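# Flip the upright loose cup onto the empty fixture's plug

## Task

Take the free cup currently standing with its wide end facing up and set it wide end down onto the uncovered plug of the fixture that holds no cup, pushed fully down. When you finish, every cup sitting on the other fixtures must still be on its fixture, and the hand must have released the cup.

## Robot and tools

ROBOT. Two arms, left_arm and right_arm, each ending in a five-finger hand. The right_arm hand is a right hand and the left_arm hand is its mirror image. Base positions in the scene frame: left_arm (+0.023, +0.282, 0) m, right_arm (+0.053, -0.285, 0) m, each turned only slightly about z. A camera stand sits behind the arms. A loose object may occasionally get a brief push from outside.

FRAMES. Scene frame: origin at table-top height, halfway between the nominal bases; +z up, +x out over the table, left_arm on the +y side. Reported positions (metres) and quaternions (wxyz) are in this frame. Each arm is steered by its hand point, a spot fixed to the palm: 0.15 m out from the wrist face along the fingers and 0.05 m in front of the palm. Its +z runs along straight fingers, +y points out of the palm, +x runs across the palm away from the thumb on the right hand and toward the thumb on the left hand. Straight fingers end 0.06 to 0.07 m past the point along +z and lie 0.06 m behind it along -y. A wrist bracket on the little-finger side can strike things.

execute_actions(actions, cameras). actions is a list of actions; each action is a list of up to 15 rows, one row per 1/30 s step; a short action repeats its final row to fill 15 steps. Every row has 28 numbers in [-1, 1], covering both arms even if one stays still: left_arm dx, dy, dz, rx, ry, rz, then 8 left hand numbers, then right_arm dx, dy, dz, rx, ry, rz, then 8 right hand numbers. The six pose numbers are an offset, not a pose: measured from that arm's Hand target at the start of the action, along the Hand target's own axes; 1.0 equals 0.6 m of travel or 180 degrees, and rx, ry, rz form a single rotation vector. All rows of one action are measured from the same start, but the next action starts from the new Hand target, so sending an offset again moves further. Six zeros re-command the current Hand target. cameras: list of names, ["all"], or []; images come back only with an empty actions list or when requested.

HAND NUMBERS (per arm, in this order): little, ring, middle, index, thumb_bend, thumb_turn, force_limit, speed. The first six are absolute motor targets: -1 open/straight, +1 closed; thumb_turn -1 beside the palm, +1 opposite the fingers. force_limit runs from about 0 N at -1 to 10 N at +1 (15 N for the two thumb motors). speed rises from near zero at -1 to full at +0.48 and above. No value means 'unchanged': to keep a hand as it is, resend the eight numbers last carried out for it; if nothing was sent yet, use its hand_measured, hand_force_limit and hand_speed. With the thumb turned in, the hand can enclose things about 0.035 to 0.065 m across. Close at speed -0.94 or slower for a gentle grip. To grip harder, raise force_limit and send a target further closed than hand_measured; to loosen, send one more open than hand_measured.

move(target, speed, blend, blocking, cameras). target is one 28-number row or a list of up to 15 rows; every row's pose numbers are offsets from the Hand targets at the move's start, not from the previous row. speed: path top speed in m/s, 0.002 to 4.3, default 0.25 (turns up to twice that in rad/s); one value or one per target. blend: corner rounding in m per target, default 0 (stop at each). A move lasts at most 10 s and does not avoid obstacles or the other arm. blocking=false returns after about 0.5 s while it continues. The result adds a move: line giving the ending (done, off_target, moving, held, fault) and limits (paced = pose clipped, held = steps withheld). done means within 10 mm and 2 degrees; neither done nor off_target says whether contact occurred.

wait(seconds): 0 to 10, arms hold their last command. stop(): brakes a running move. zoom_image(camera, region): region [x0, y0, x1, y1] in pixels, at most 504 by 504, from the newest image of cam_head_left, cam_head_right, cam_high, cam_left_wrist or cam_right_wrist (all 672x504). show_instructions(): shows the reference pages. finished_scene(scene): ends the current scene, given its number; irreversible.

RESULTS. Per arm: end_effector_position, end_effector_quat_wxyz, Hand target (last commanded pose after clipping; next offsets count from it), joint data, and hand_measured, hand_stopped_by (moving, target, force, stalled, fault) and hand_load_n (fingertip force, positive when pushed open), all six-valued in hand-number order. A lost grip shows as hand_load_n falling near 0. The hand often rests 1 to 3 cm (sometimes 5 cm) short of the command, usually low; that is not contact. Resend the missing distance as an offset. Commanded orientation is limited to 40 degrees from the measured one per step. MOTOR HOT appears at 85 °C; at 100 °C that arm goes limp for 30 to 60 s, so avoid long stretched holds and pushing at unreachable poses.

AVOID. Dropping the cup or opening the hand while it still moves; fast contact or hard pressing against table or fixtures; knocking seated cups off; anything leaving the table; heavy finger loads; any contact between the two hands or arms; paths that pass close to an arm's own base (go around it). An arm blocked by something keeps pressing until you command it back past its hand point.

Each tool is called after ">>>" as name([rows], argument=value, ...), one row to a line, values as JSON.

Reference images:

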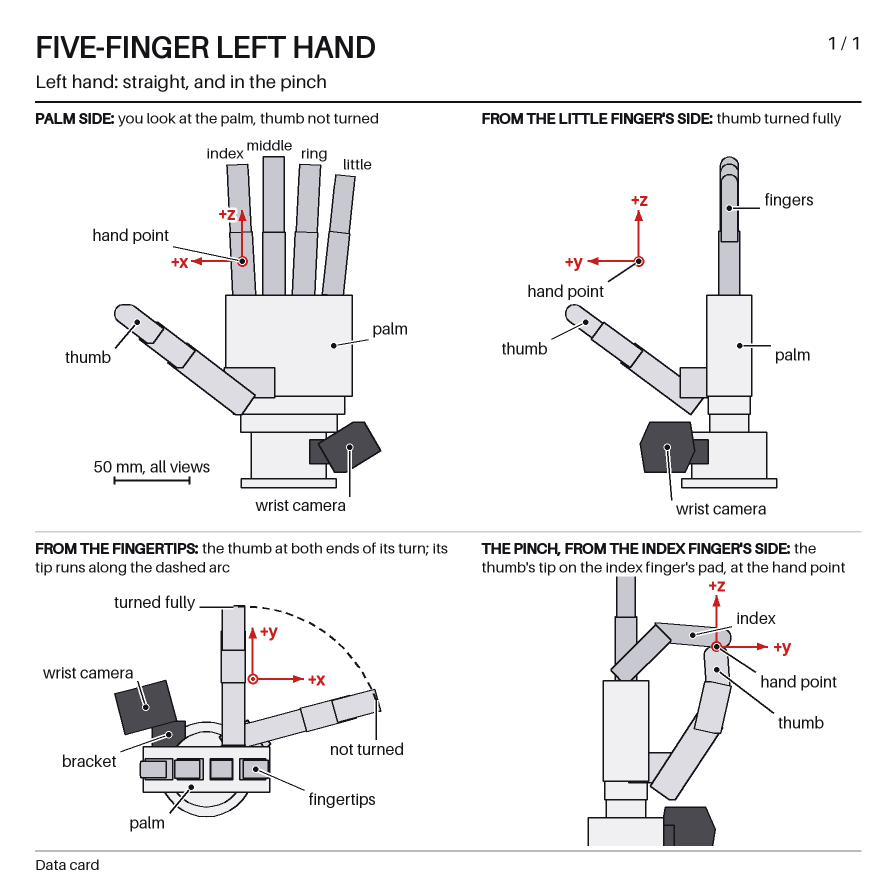

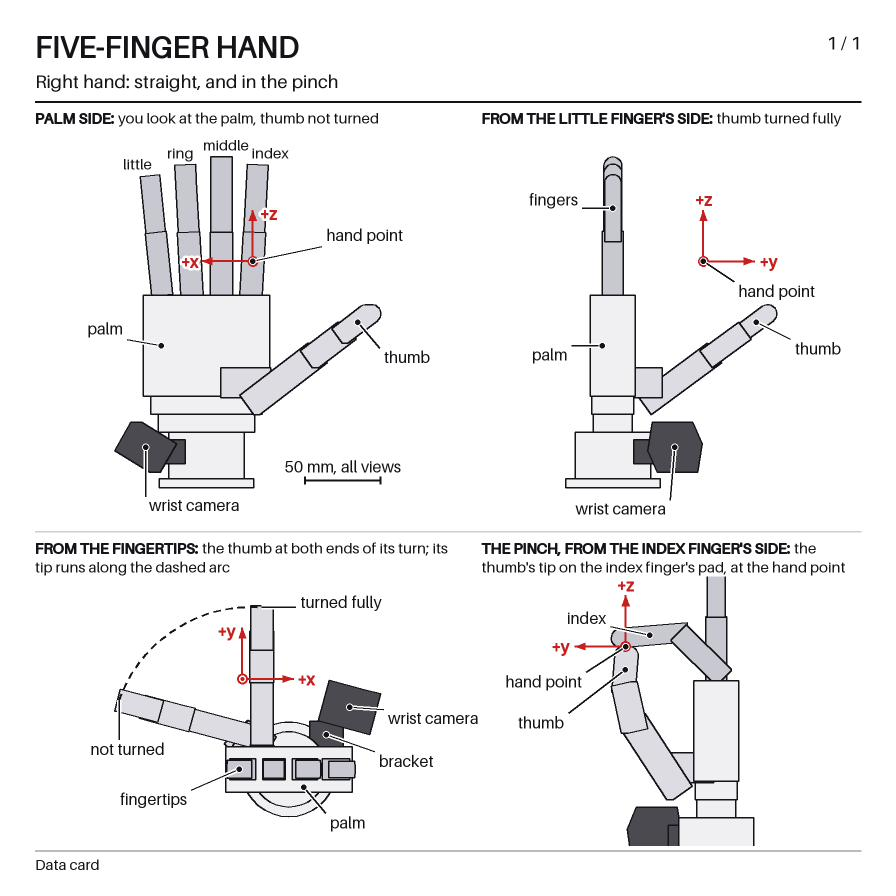

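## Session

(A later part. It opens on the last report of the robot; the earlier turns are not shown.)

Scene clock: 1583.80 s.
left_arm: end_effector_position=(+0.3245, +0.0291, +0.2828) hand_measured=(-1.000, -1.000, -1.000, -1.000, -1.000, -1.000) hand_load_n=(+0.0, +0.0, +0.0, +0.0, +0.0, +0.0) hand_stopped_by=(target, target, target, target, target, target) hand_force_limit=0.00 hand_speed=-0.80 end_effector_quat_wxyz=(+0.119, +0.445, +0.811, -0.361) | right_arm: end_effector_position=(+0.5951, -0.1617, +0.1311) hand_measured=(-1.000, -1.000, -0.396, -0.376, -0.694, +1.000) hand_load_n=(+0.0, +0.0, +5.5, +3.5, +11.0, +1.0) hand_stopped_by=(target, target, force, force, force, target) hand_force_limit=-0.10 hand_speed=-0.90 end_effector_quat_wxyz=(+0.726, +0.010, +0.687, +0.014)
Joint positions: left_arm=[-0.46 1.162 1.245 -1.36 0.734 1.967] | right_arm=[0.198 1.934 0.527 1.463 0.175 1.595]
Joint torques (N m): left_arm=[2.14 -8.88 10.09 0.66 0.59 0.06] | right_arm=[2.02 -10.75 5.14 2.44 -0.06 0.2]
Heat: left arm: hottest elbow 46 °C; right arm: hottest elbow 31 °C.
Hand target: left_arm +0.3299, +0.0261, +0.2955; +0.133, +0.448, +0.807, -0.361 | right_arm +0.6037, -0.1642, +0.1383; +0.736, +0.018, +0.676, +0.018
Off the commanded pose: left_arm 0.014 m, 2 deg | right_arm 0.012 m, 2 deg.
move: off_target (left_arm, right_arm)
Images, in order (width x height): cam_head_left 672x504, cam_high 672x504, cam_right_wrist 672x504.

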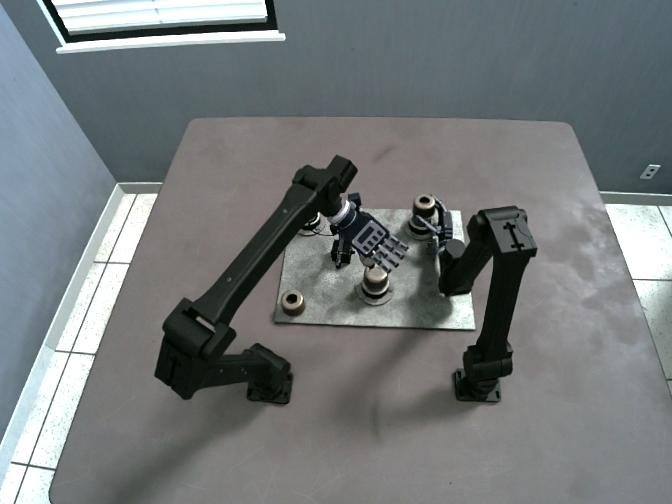

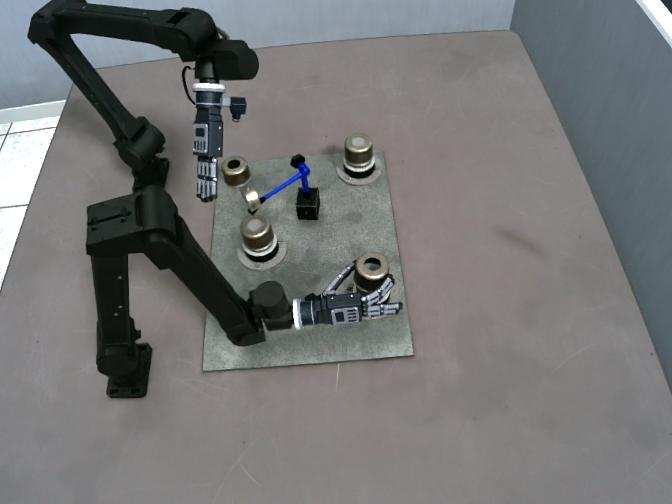

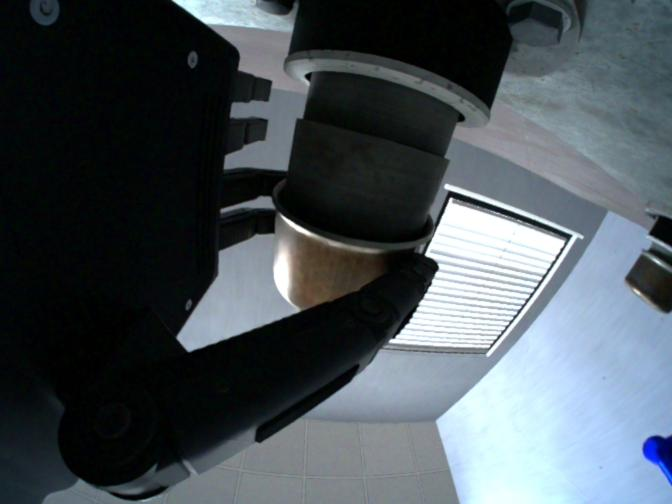

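>>> move(target=[0,0,0,0,0,0,-1,-1,-1,-1,-1,-1,0,-0.8,-0.0009,0,-0.01,0,0.0633,0,-1,-1,0.7,0.6,0.4,1,-0.1,-0.9], speed=0.04, cameras=["cam_high","cam_head_left","cam_right_wrist","cam_left_wrist"])

>>> zoom_image(camera="cam_right_wrist", region=[200, 0, 560, 340])

>>> zoom_image(camera="cam_left_wrist", region=[60, 0, 300, 160])

>>> zoom_image(camera="cam_high", region=[345, 240, 405, 300])

Scene clock: 1647.27 s.
left_arm: end_effector_position=(+0.3245, +0.0291, +0.2828) hand_measured=(-1.000, -1.000, -1.000, -1.000, -1.000, -1.000) hand_load_n=(+0.0, +0.0, +0.0, +0.0, +0.0, +0.0) hand_stopped_by=(target, target, target, target, target, target) hand_force_limit=0.00 hand_speed=-0.80 end_effector_quat_wxyz=(+0.119, +0.445, +0.811, -0.361) | right_arm: end_effector_position=(+0.5987, -0.1603, +0.1319) hand_measured=(-1.000, -1.000, -0.398, -0.374, -0.694, +1.000) hand_load_n=(+0.0, +0.0, +10.5, +0.0, +10.5, -3.0) hand_stopped_by=(target, target, force, force, force, target) hand_force_limit=-0.10 hand_speed=-0.90 end_effector_quat_wxyz=(+0.666, +0.003, +0.746, +0.010)
Joint positions: left_arm=[-0.46 1.162 1.245 -1.36 0.734 1.967] | right_arm=[0.197 1.748 0.515 1.118 0.166 1.609]
Joint torques (N m): left_arm=[2.32 -9 10.15 0.65 0.61 0.04] | right_arm=[2.14 -12.34 4.08 1.31 -0.12 0.39]
Heat: left arm: hottest elbow 46 °C; right arm: hottest elbow 31 °C.
Hand target: left_arm +0.3299, +0.0261, +0.2955; +0.133, +0.448, +0.807, -0.361 | right_arm +0.5977, -0.1641, +0.1385; +0.666, +0.016, +0.746, +0.020
Off the commanded pose: left_arm 0.014 m, 2 deg | right_arm 0.008 m, 2 deg.
move: off_target (left_arm)
Images, in order (width x height): cam_head_left 672x504, cam_high 672x504, cam_left_wrist 672x504, cam_right_wrist 672x504.

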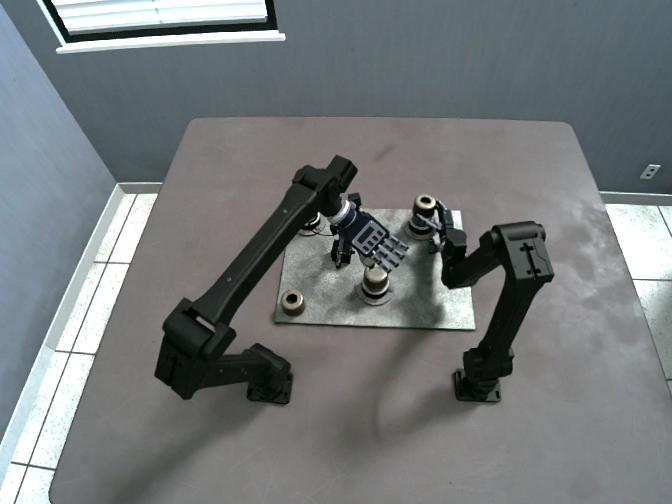

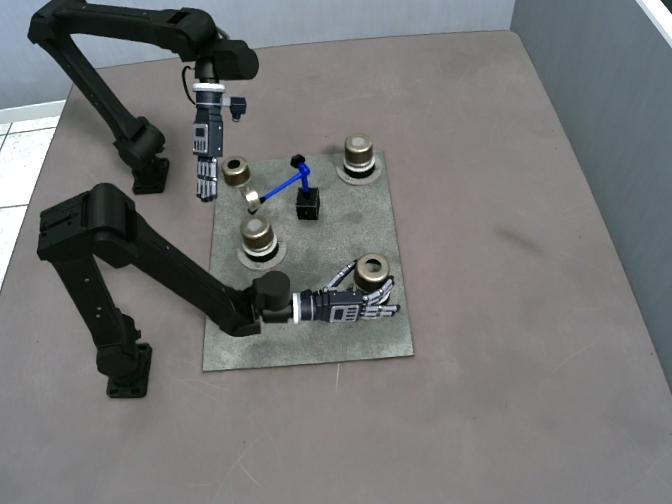

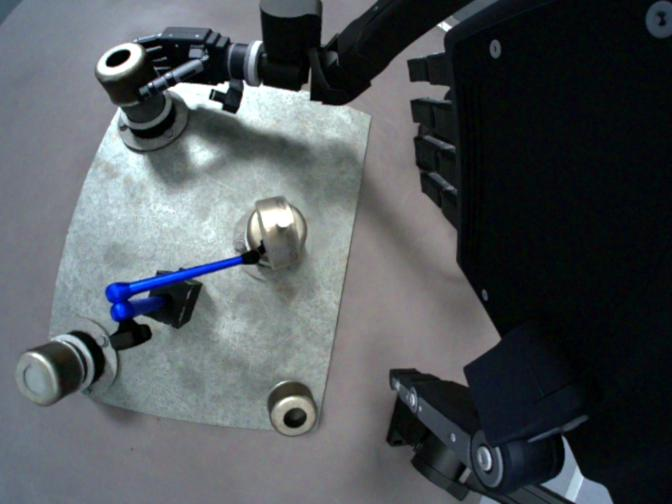

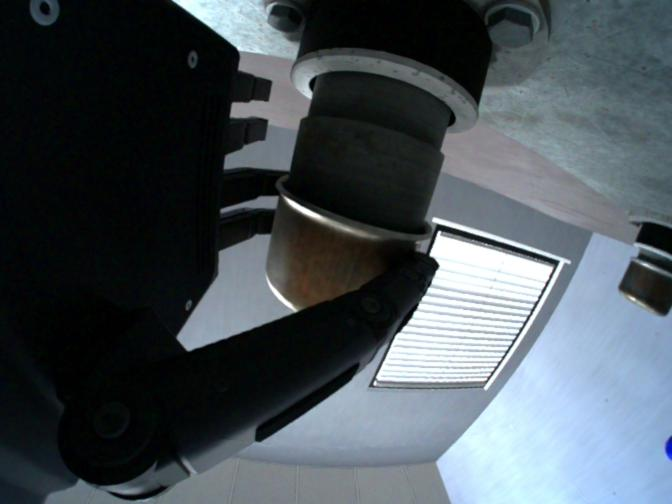

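Scaled by 1.400 from the camera's 672x504 image, which has a finer 960x720 frame.

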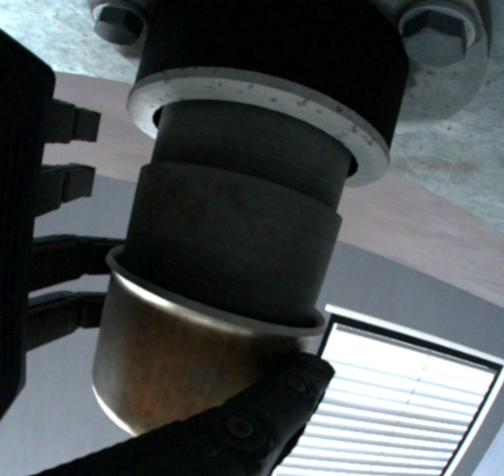

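Scaled by 2.100 from the camera's 672x504 image, which has a finer 960x720 frame.

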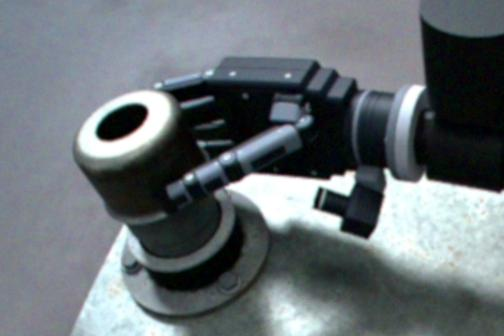

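Scaled by 8.400.

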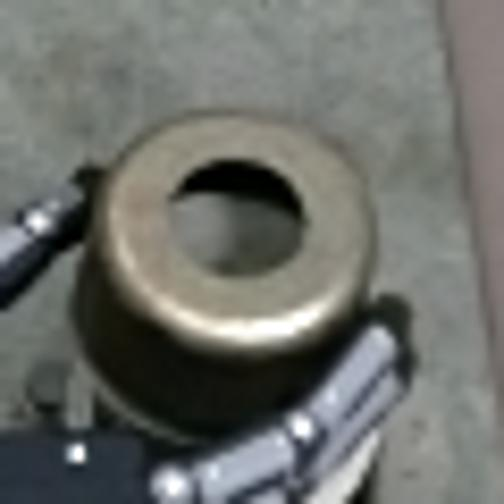

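>>> execute_actions(actions=[])

Scene clock: 1685.33 s.
left_arm: end_effector_position=(+0.3245, +0.0291, +0.2828) hand_measured=(-1.000, -1.000, -1.000, -1.000, -1.000, -1.000) hand_load_n=(+0.0, +0.0, +0.0, +0.0, +0.0, +0.0) hand_stopped_by=(target, target, target, target, target, target) hand_force_limit=0.00 hand_speed=-0.80 end_effector_quat_wxyz=(+0.119, +0.445, +0.811, -0.361) | right_arm: end_effector_position=(+0.5987, -0.1603, +0.1319) hand_measured=(-1.000, -1.000, -0.398, -0.374, -0.694, +1.000) hand_load_n=(+0.0, +0.0, +10.5, +0.0, +10.5, -3.0) hand_stopped_by=(target, target, force, force, force, target) hand_force_limit=-0.10 hand_speed=-0.90 end_effector_quat_wxyz=(+0.666, +0.003, +0.746, +0.010)
Joint positions: left_arm=[-0.46 1.162 1.245 -1.36 0.734 1.967] | right_arm=[0.197 1.748 0.515 1.118 0.166 1.609]
Joint velocities: within noise
Joint torques (N m): left_arm=[2.14 -9.05 10.1 0.7 0.62 0.05] | right_arm=[2.2 -12.45 4.08 1.29 -0.12 0.4]
Heat: left arm: hottest elbow 46 °C; right arm: hottest elbow 30 °C.
Hand target: left_arm +0.3299, +0.0261, +0.2955; +0.133, +0.448, +0.807, -0.361 | right_arm +0.5977, -0.1641, +0.1385; +0.666, +0.016, +0.746, +0.020
Off the commanded pose: left_arm 0.014 m, 2 deg | right_arm 0.008 m, 2 deg.

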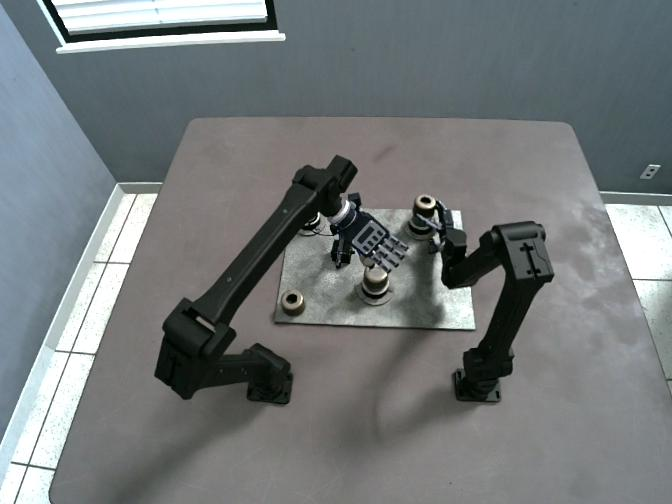

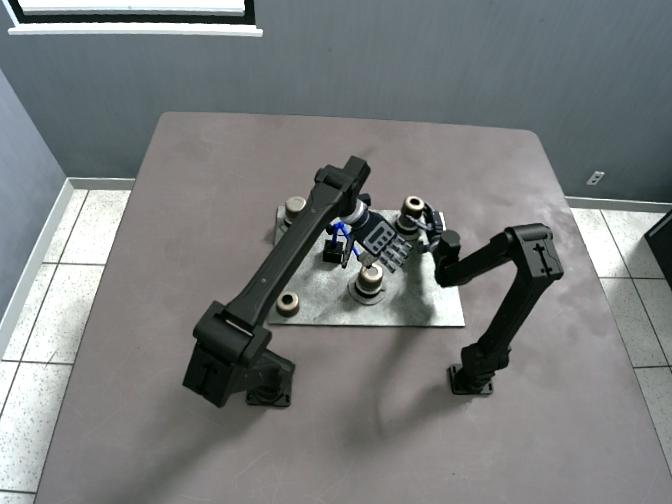

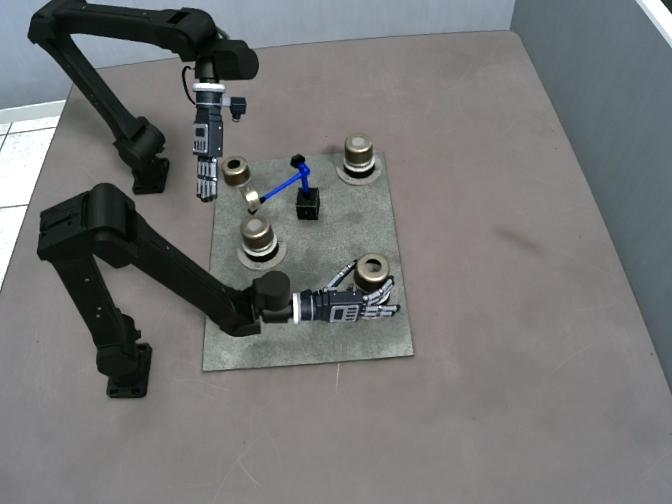

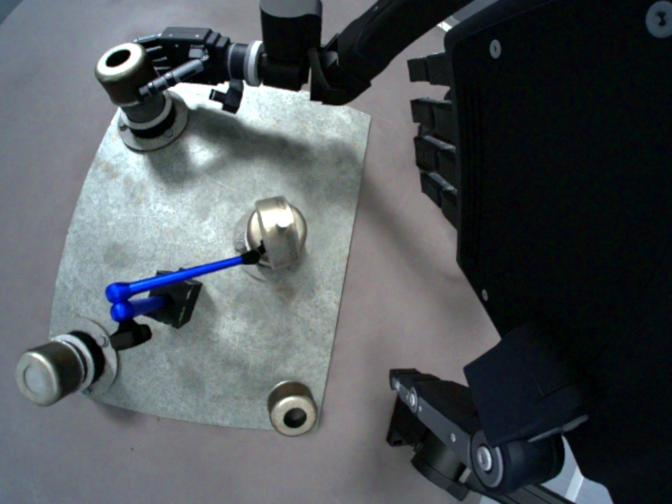

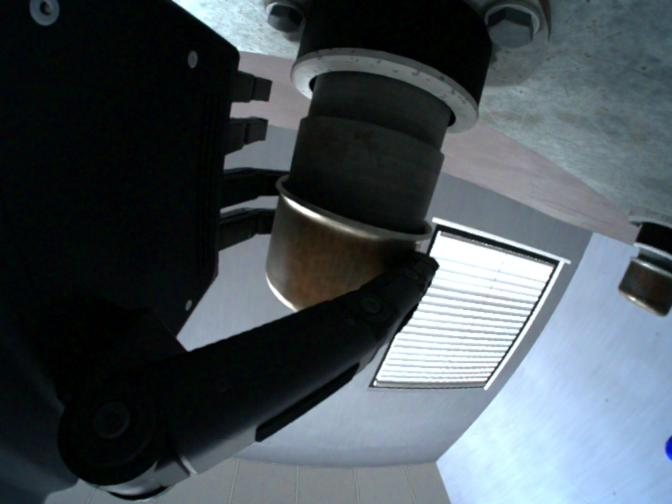

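>>> move(target=[0,0,0,0,0,0,-1,-1,-1,-1,-1,-1,0,-0.8,0.02,0.004,0,0,0,0,-1,-1,0.7,0.6,0.4,1,-0.1,-0.9], speed=0.04, cameras=["cam_right_wrist"])

Scene clock: 1702.37 s.
left_arm: end_effector_position=(+0.3245, +0.0291, +0.2828) hand_measured=(-1.000, -1.000, -1.000, -1.000, -1.000, -1.000) hand_load_n=(+0.0, +0.0, -0.5, +0.0, +0.0, +0.0) hand_stopped_by=(target, target, target, target, target, target) hand_force_limit=0.00 hand_speed=-0.80 end_effector_quat_wxyz=(+0.119, +0.445, +0.811, -0.361) | right_arm: end_effector_position=(+0.5986, -0.1608, +0.1319) hand_measured=(-1.000, -1.000, -0.398, -0.374, -0.694, +1.000) hand_load_n=(+0.0, +0.0, +10.0, +0.5, +10.5, -1.5) hand_stopped_by=(target, target, force, force, force, target) hand_force_limit=-0.10 hand_speed=-0.90 end_effector_quat_wxyz=(+0.668, +0.004, +0.744, +0.010)
Joint positions: left_arm=[-0.46 1.162 1.245 -1.36 0.734 1.967] | right_arm=[0.197 1.755 0.514 1.132 0.169 1.609]
Joint torques (N m): left_arm=[2.37 -9.11 10.13 0.64 0.62 0.06] | right_arm=[2.73 -9.52 3.86 2.52 0.15 0.4]
Heat: left arm: hottest elbow 46 °C; right arm: hottest elbow 30 °C.
Hand target: left_arm +0.3299, +0.0261, +0.2955; +0.133, +0.448, +0.807, -0.361 | right_arm +0.5964, -0.1612, +0.1268; +0.666, +0.016, +0.746, +0.020
Off the commanded pose: left_arm 0.014 m, 2 deg | right_arm 0.006 m, 2 deg.
move: off_target (left_arm)
Images, in order (width x height): cam_right_wrist 672x504.

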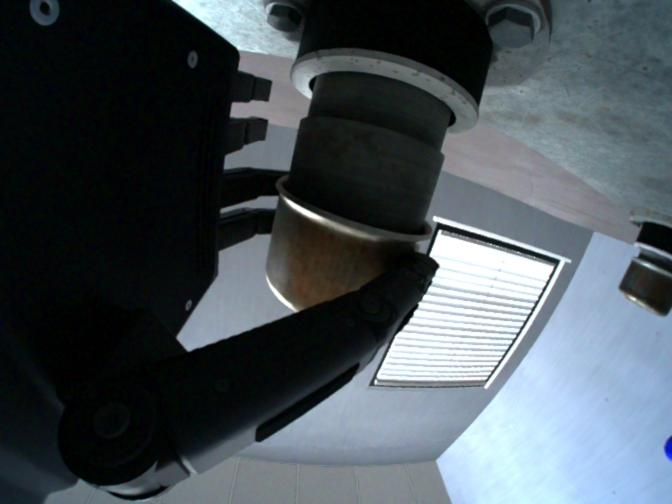

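>>> move(target=[0,0,0,0,0,0,-1,-1,-1,-1,-1,-1,0,-0.8,0.02,0.0,0,0,0,0,-1,-1,0.7,0.6,0.4,1,-0.1,-0.9], speed=0.04, cameras=["cam_right_wrist", "cam_high"])

Scene clock: 1706.90 s.
left_arm: end_effector_position=(+0.3245, +0.0291, +0.2828) hand_measured=(-1.000, -1.000, -1.000, -1.000, -1.000, -1.000) hand_load_n=(+0.0, +0.0, +0.0, +0.0, +0.0, +0.0) hand_stopped_by=(target, target, target, target, target, target) hand_force_limit=0.00 hand_speed=-0.80 end_effector_quat_wxyz=(+0.119, +0.445, +0.811, -0.361) | right_arm: end_effector_position=(+0.5981, -0.1622, +0.1307) hand_measured=(-1.000, -1.000, -0.398, -0.374, -0.694, +1.000) hand_load_n=(+0.0, +0.0, +8.5, +0.5, +10.5, +1.5) hand_stopped_by=(target, target, force, force, force, target) hand_force_limit=-0.10 hand_speed=-0.90 end_effector_quat_wxyz=(+0.677, +0.012, +0.736, +0.014)
Joint positions: left_arm=[-0.46 1.162 1.245 -1.36 0.734 1.967] | right_arm=[0.197 1.788 0.513 1.191 0.173 1.622]
Joint torques (N m): left_arm=[2.37 -8.94 10.11 0.68 0.6 0.05] | right_arm=[2.9 -8.64 3.49 1.98 0.1 0.27]
Heat: left arm: hottest elbow 46 °C; right arm: hottest elbow 30 °C.
Hand target: left_arm +0.3299, +0.0261, +0.2955; +0.133, +0.448, +0.807, -0.361 | right_arm +0.5949, -0.1606, +0.1147; +0.666, +0.016, +0.746, +0.020
Off the commanded pose: left_arm 0.014 m, 2 deg | right_arm 0.016 m, 2 deg.
move: off_target (left_arm, right_arm)
Images, in order (width x height): cam_high 672x504, cam_right_wrist 672x504.

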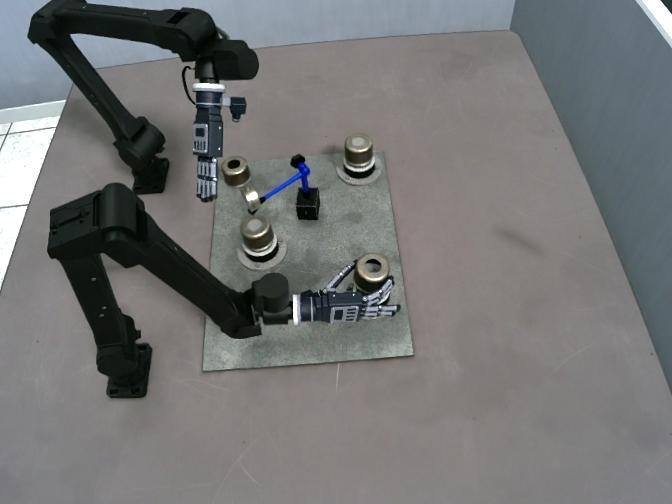

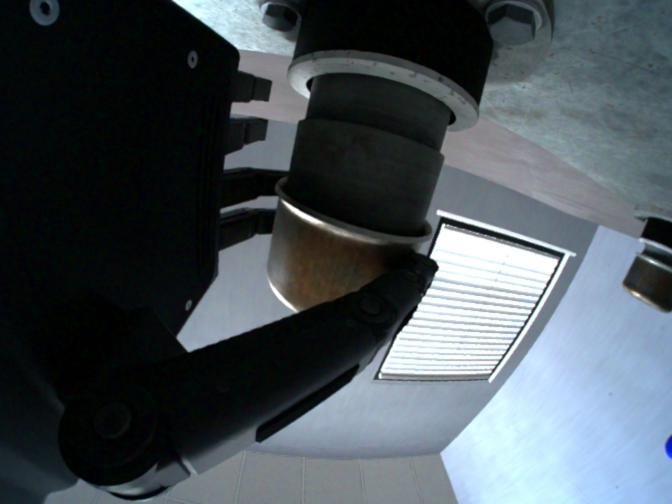

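>>> move(target=[0,0,0,0,0,0,-1,-1,-1,-1,-1,-1,0,-0.8,-0.025,0.0,0,0,0,0,-1,-1,0.7,0.6,-0.70,1,-0.1,-0.95], speed=0.04, cameras=["cam_right_wrist"])

>>> zoom_image(camera="cam_right_wrist", region=[220, 60, 500, 340])

Scene clock: 1721.27 s.
left_arm: end_effector_position=(+0.3245, +0.0291, +0.2828) hand_measured=(-1.000, -1.000, -1.000, -1.000, -1.000, -1.000) hand_load_n=(+0.0, +0.0, +0.0, +0.0, +0.0, +0.0) hand_stopped_by=(target, target, target, target, target, target) hand_force_limit=0.00 hand_speed=-0.80 end_effector_quat_wxyz=(+0.119, +0.445, +0.811, -0.361) | right_arm: end_effector_position=(+0.5983, -0.1622, +0.1308) hand_measured=(-1.000, -1.000, -0.398, -0.374, -0.704, +1.000) hand_load_n=(+0.0, +0.0, +8.0, +0.0, +8.5, -1.5) hand_stopped_by=(target, target, force, force, force, target) hand_force_limit=-0.10 hand_speed=-0.95 end_effector_quat_wxyz=(+0.671, +0.012, +0.741, +0.014)
Joint positions: left_arm=[-0.46 1.162 1.245 -1.36 0.734 1.967] | right_arm=[0.197 1.772 0.513 1.159 0.173 1.625]
Joint torques (N m): left_arm=[2.43 -8.59 10.09 0.64 0.62 0.08] | right_arm=[2.73 -11.69 3.86 0.99 -0.03 0.25]
Heat: left arm: hottest elbow 46 °C; right arm: hottest elbow 30 °C.
Hand target: left_arm +0.3299, +0.0261, +0.2955; +0.133, +0.448, +0.807, -0.361 | right_arm +0.5966, -0.1614, +0.1296; +0.666, +0.016, +0.746, +0.020
Off the commanded pose: left_arm 0.014 m, 2 deg | right_arm 0.002 m, 1 deg.
move: off_target (left_arm)
Images, in order (width x height): cam_right_wrist 672x504.

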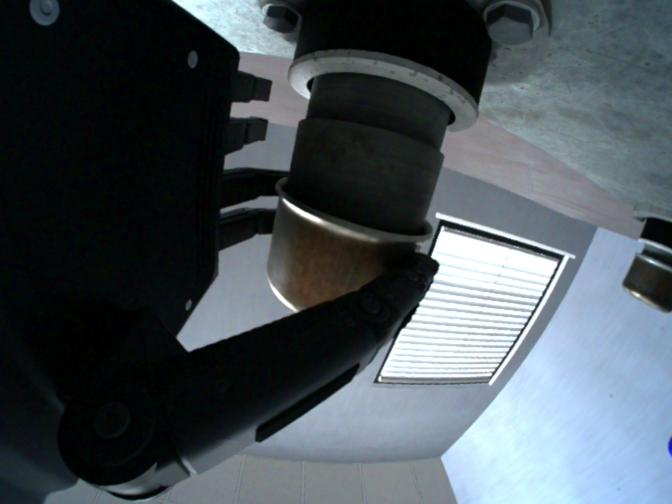

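Scaled by 1.800 from the camera's 672x504 image, which has a finer 960x720 frame.

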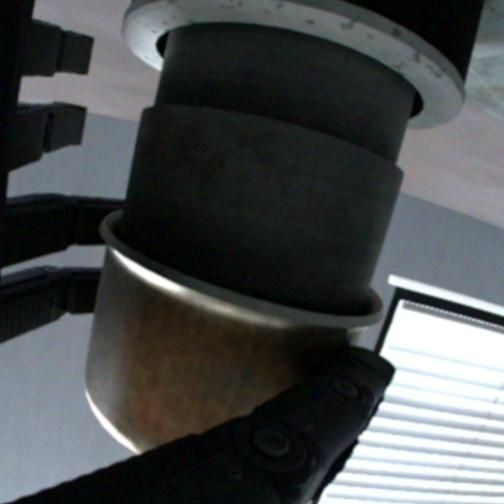

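>>> move(target=[0,0,0,0,0,0,-1,-1,-1,-1,-1,-1,0,-0.8,0.0,0.007,0,0,0,0,-1,-1,0.7,0.6,-0.72,1,-0.1,-0.95], speed=0.04, cameras=[])

>>> move(target=[0,0,0,0,0,0,-1,-1,-1,-1,-1,-1,0,-0.8,0.01,0.0,0,0,0,0,-1,-1,0.7,0.6,-0.73,1,-0.1,-0.95], speed=0.04, cameras=["cam_right_wrist"])

>>> zoom_image(camera="cam_right_wrist", region=[220, 60, 500, 340])

Scene clock: 1736.50 s.
left_arm: end_effector_position=(+0.3245, +0.0291, +0.2828) hand_measured=(-1.000, -1.000, -1.000, -1.000, -1.000, -1.000) hand_load_n=(-0.5, +0.0, +0.0, +0.0, +0.0, +0.0) hand_stopped_by=(target, target, target, target, target, target) hand_force_limit=0.00 hand_speed=-0.80 end_effector_quat_wxyz=(+0.119, +0.445, +0.811, -0.361) | right_arm: end_effector_position=(+0.5983, -0.1613, +0.1306) hand_measured=(-1.000, -1.000, -0.398, -0.374, -0.722, +1.000) hand_load_n=(+0.0, +0.0, +5.0, +0.0, +4.5, +0.0) hand_stopped_by=(target, target, force, force, target, target) hand_force_limit=-0.10 hand_speed=-0.95 end_effector_quat_wxyz=(+0.671, +0.014, +0.742, +0.014)
Joint positions: left_arm=[-0.46 1.162 1.245 -1.36 0.734 1.967] | right_arm=[0.201 1.771 0.513 1.156 0.181 1.629]
Joint torques (N m): left_arm=[2.26 -8.88 10.15 0.65 0.59 0.04] | right_arm=[3.19 -11.63 4.03 1.01 0.12 0.22]
Heat: left arm: hottest elbow 46 °C; right arm: hottest elbow 29 °C.
Hand target: left_arm +0.3299, +0.0261, +0.2955; +0.133, +0.448, +0.807, -0.361 | right_arm +0.5967, -0.1573, +0.1299; +0.666, +0.016, +0.746, +0.020
Off the commanded pose: left_arm 0.014 m, 2 deg | right_arm 0.005 m, 1 deg.
move: off_target (left_arm)
No camera images: "cameras" was empty.

Scene clock: 1737.20 s.
left_arm: end_effector_position=(+0.3245, +0.0291, +0.2828) hand_measured=(-1.000, -1.000, -1.000, -1.000, -1.000, -1.000) hand_load_n=(+0.0, +0.0, +0.0, +0.0, +0.0, +0.0) hand_stopped_by=(target, target, target, target, target, target) hand_force_limit=0.00 hand_speed=-0.80 end_effector_quat_wxyz=(+0.119, +0.445, +0.811, -0.361) | right_arm: end_effector_position=(+0.5983, -0.1611, +0.1306) hand_measured=(-1.000, -1.000, -0.396, -0.374, -0.732, +1.000) hand_load_n=(+0.0, +0.0, +3.5, +0.0, +3.0, +0.5) hand_stopped_by=(target, target, force, force, target, target) hand_force_limit=-0.10 hand_speed=-0.95 end_effector_quat_wxyz=(+0.671, +0.014, +0.742, +0.014)
Joint positions: left_arm=[-0.46 1.162 1.245 -1.36 0.734 1.967] | right_arm=[0.202 1.771 0.513 1.156 0.182 1.629]
Joint torques (N m): left_arm=[2.2 -9.11 10.07 0.62 0.61 0.06] | right_arm=[3.25 -9.76 3.99 1.94 0.11 0.22]
Heat: left arm: hottest elbow 46 °C; right arm: hottest elbow 29 °C.
Hand target: left_arm +0.3299, +0.0261, +0.2955; +0.133, +0.448, +0.807, -0.361 | right_arm +0.5959, -0.1569, +0.1239; +0.666, +0.016, +0.746, +0.020
Off the commanded pose: left_arm 0.014 m, 2 deg | right_arm 0.008 m, 1 deg.
move: off_target (left_arm)
Images, in order (width x height): cam_right_wrist 672x504.

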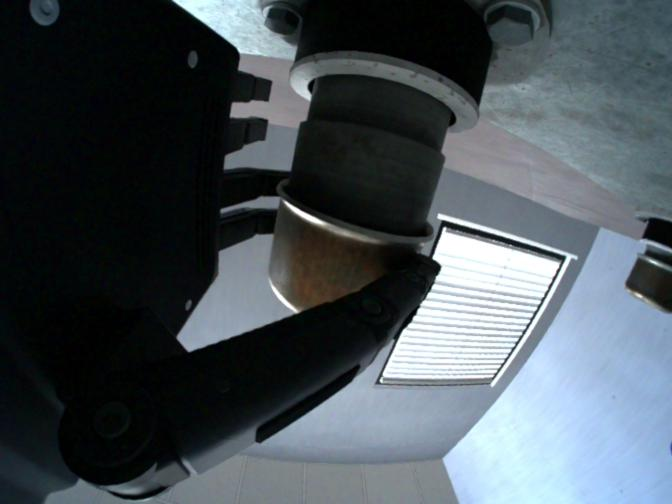

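Scaled by 1.800 from the camera's 672x504 image, which has a finer 960x720 frame.

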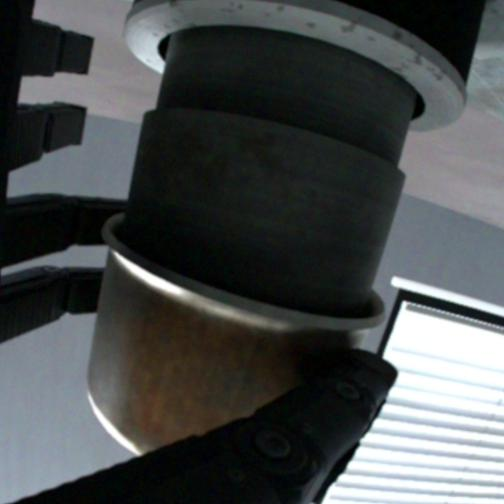

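>>> move(target=[0,0,0,0,0,0,-1,-1,-1,-1,-1,-1,0,-0.8,0.01,0.0,0,0,0,0,-1,-1,0.7,0.6,-0.742,1,-0.1,-0.95], speed=0.04, cameras=["cam_right_wrist"])

>>> zoom_image(camera="cam_right_wrist", region=[220, 60, 500, 340])

Scene clock: 1745.80 s.
left_arm: end_effector_position=(+0.3245, +0.0291, +0.2828) hand_measured=(-1.000, -1.000, -1.000, -1.000, -1.000, -1.000) hand_load_n=(+0.0, +0.0, +0.0, +0.0, +0.0, +0.0) hand_stopped_by=(target, target, target, target, target, target) hand_force_limit=0.00 hand_speed=-0.80 end_effector_quat_wxyz=(+0.119, +0.445, +0.811, -0.361) | right_arm: end_effector_position=(+0.5982, -0.1615, +0.1299) hand_measured=(-1.000, -1.000, -0.396, -0.374, -0.742, +1.000) hand_load_n=(+0.0, +0.0, +1.5, +0.0, +1.5, +0.5) hand_stopped_by=(target, target, force, force, target, target) hand_force_limit=-0.10 hand_speed=-0.95 end_effector_quat_wxyz=(+0.673, +0.017, +0.739, +0.015)
Joint positions: left_arm=[-0.46 1.162 1.245 -1.36 0.734 1.967] | right_arm=[0.203 1.781 0.513 1.172 0.185 1.634]
Joint torques (N m): left_arm=[2.26 -9.29 10.13 0.61 0.63 0.05] | right_arm=[3.19 -8.94 3.77 2.24 0.04 0.19]
Heat: left arm: hottest elbow 46 °C; right arm: hottest elbow 29 °C.
Hand target: left_arm +0.3299, +0.0261, +0.2955; +0.133, +0.448, +0.807, -0.361 | right_arm +0.5953, -0.1567, +0.1180; +0.666, +0.016, +0.746, +0.020
Off the commanded pose: left_arm 0.014 m, 2 deg | right_arm 0.013 m, 1 deg.
move: off_target (left_arm, right_arm)
Images, in order (width x height): cam_right_wrist 672x504.

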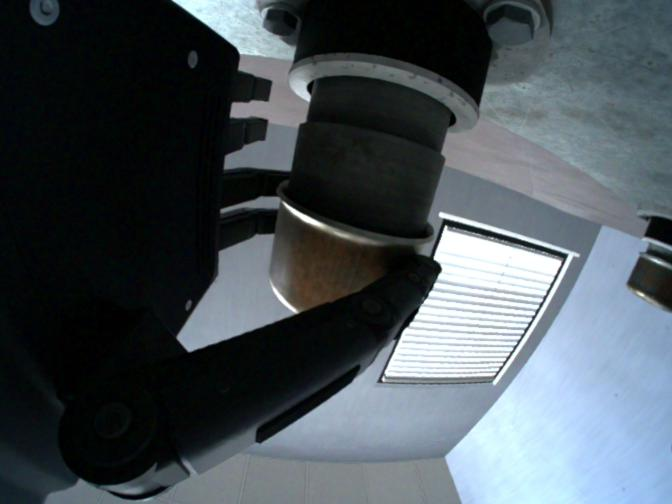

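Scaled by 1.800 from the camera's 672x504 image, which has a finer 960x720 frame.

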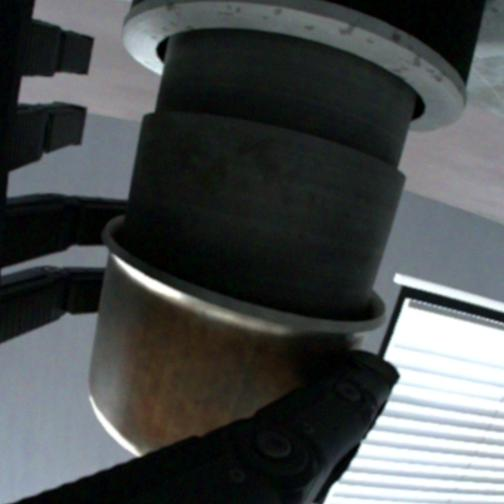

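>>> move(target=[0,0,0,0,0,0,-1,-1,-1,-1,-1,-1,0,-0.8,-0.012,0.0,0,0,0,0,-1,-1,0.7,0.6,-0.755,1,-0.1,-0.95], speed=0.04, cameras=["cam_right_wrist"])

>>> zoom_image(camera="cam_right_wrist", region=[220, 60, 500, 340])

Scene clock: 1764.63 s.
left_arm: end_effector_position=(+0.3245, +0.0291, +0.2828) hand_measured=(-1.000, -1.000, -1.000, -1.000, -1.000, -1.000) hand_load_n=(+0.0, +0.0, +0.0, +0.0, +0.0, +0.0) hand_stopped_by=(target, target, target, target, target, target) hand_force_limit=0.00 hand_speed=-0.80 end_effector_quat_wxyz=(+0.119, +0.445, +0.811, -0.361) | right_arm: end_effector_position=(+0.5983, -0.1615, +0.1270) hand_measured=(-1.000, -1.000, -0.396, -0.374, -0.756, +1.000) hand_load_n=(+0.0, +0.0, +0.0, +0.0, +0.0, +0.0) hand_stopped_by=(target, target, force, force, target, target) hand_force_limit=-0.10 hand_speed=-0.95 end_effector_quat_wxyz=(+0.669, +0.017, +0.743, +0.014)
Joint positions: left_arm=[-0.46 1.162 1.245 -1.36 0.734 1.967] | right_arm=[0.203 1.781 0.513 1.162 0.185 1.634]
Joint torques (N m): left_arm=[2.32 -9 10.13 0.68 0.62 0.05] | right_arm=[3.25 -11.05 3.89 1.47 -0.03 0.19]
Heat: left arm: hottest elbow 46 °C; right arm: hottest elbow 29 °C.
Hand target: left_arm +0.3299, +0.0261, +0.2955; +0.133, +0.448, +0.807, -0.361 | right_arm +0.5961, -0.1570, +0.1250; +0.666, +0.016, +0.746, +0.020
Off the commanded pose: left_arm 0.014 m, 2 deg | right_arm 0.005 m, 1 deg.
move: off_target (left_arm)
Images, in order (width x height): cam_right_wrist 672x504.

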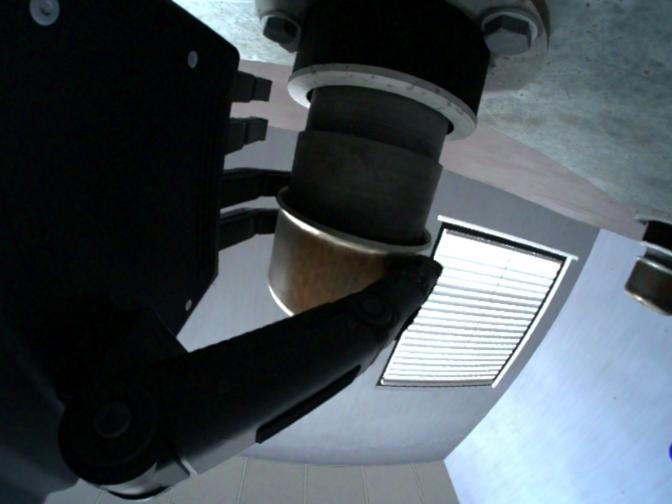

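Scaled by 1.800 from the camera's 672x504 image, which has a finer 960x720 frame.

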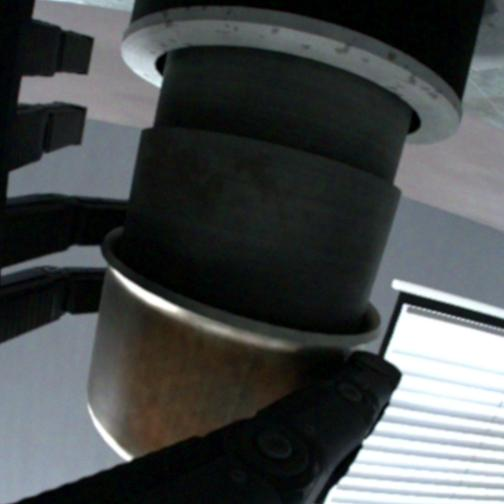

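>>> move([
  [0,0,0,0,0,0,-1,-1,-1,-1,-1,-1,0,-0.8,0,0.0,0,0,0,0,-1,-1,0.7,0.6,-1,1,-0.1,-0.8],
  [0,0,0,0,0,0,-1,-1,-1,-1,-1,-1,0,-0.8,0,0.0,0,0,0,0,-1,-1,-1,-1,-1,1,-0.1,-0.5],
], speed=0.04, cameras=["all"])

>>> zoom_image(camera="cam_right_wrist", region=[220, 60, 500, 340])

Scene clock: 1814.40 s.
left_arm: end_effector_position=(+0.3245, +0.0291, +0.2828) hand_measured=(-1.000, -1.000, -1.000, -1.000, -1.000, -1.000) hand_load_n=(+0.0, +0.0, +0.0, +0.0, +0.0, +0.0) hand_stopped_by=(target, target, target, target, target, target) hand_force_limit=0.00 hand_speed=-0.80 end_effector_quat_wxyz=(+0.119, +0.445, +0.811, -0.361) | right_arm: end_effector_position=(+0.5981, -0.1605, +0.1270) hand_measured=(-1.000, -1.000, -1.000, -1.000, -1.000, +1.000) hand_load_n=(+0.0, +0.5, +0.0, +0.0, +0.0, -0.5) hand_stopped_by=(target, target, target, target, target, target) hand_force_limit=-0.10 hand_speed=-0.50 end_effector_quat_wxyz=(+0.669, +0.016, +0.743, +0.015)
Joint positions: left_arm=[-0.46 1.162 1.245 -1.36 0.734 1.967] | right_arm=[0.205 1.781 0.513 1.162 0.185 1.634]
Joint torques (N m): left_arm=[2.37 -9.17 10.14 0.72 0.62 0.06] | right_arm=[3.08 -11.16 3.9 1.52 -0.03 0.18]
Heat: left arm: hottest elbow 46 °C; right arm: hottest elbow 29 °C.
Hand target: left_arm +0.3299, +0.0261, +0.2955; +0.133, +0.448, +0.807, -0.361 | right_arm +0.5961, -0.1569, +0.1250; +0.666, +0.016, +0.746, +0.020
Off the commanded pose: left_arm 0.014 m, 2 deg | right_arm 0.004 m, 1 deg.
move: off_target (left_arm)

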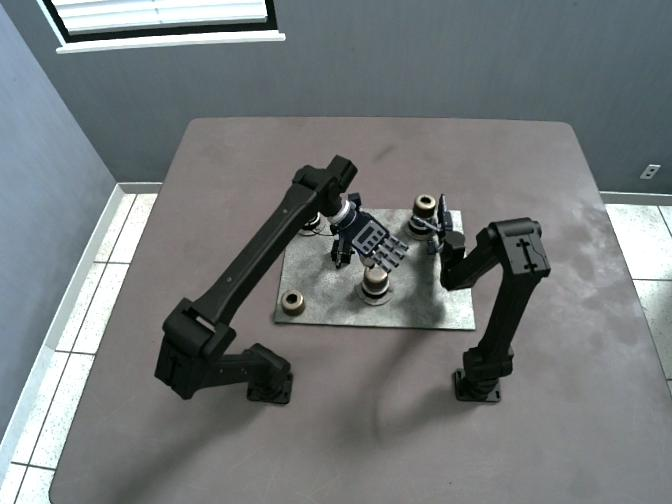

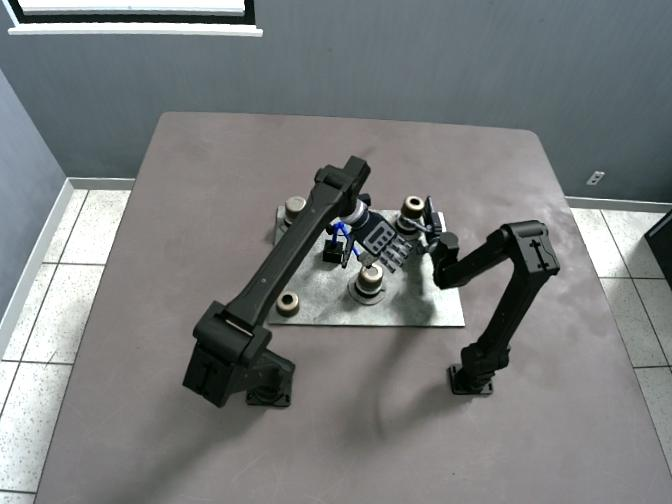

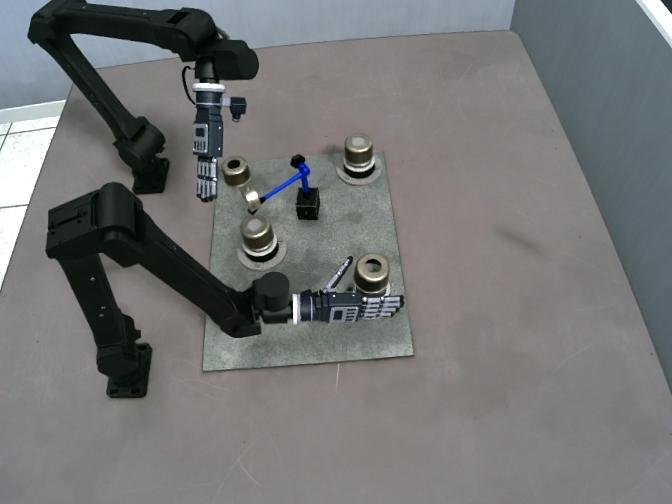

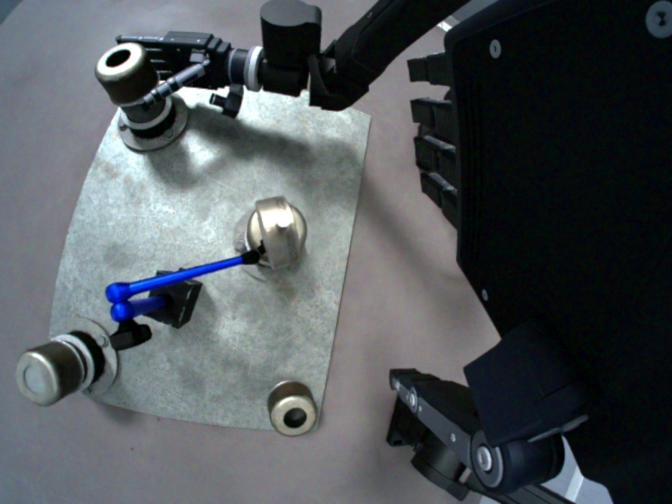

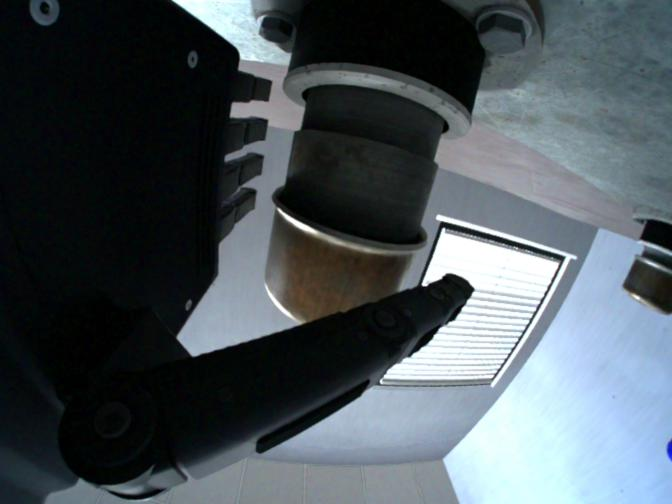

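Scaled by 1.800 from the camera's 672x504 image, which has a finer 960x720 frame.

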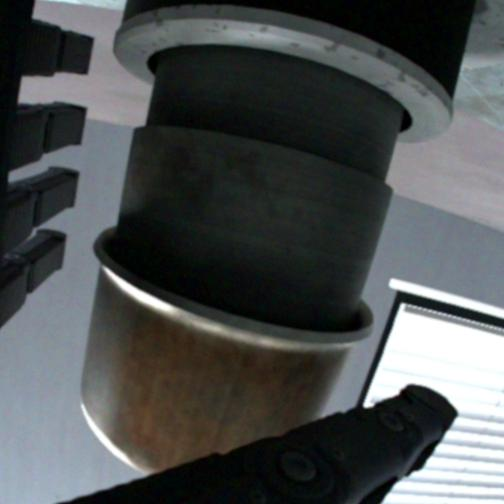

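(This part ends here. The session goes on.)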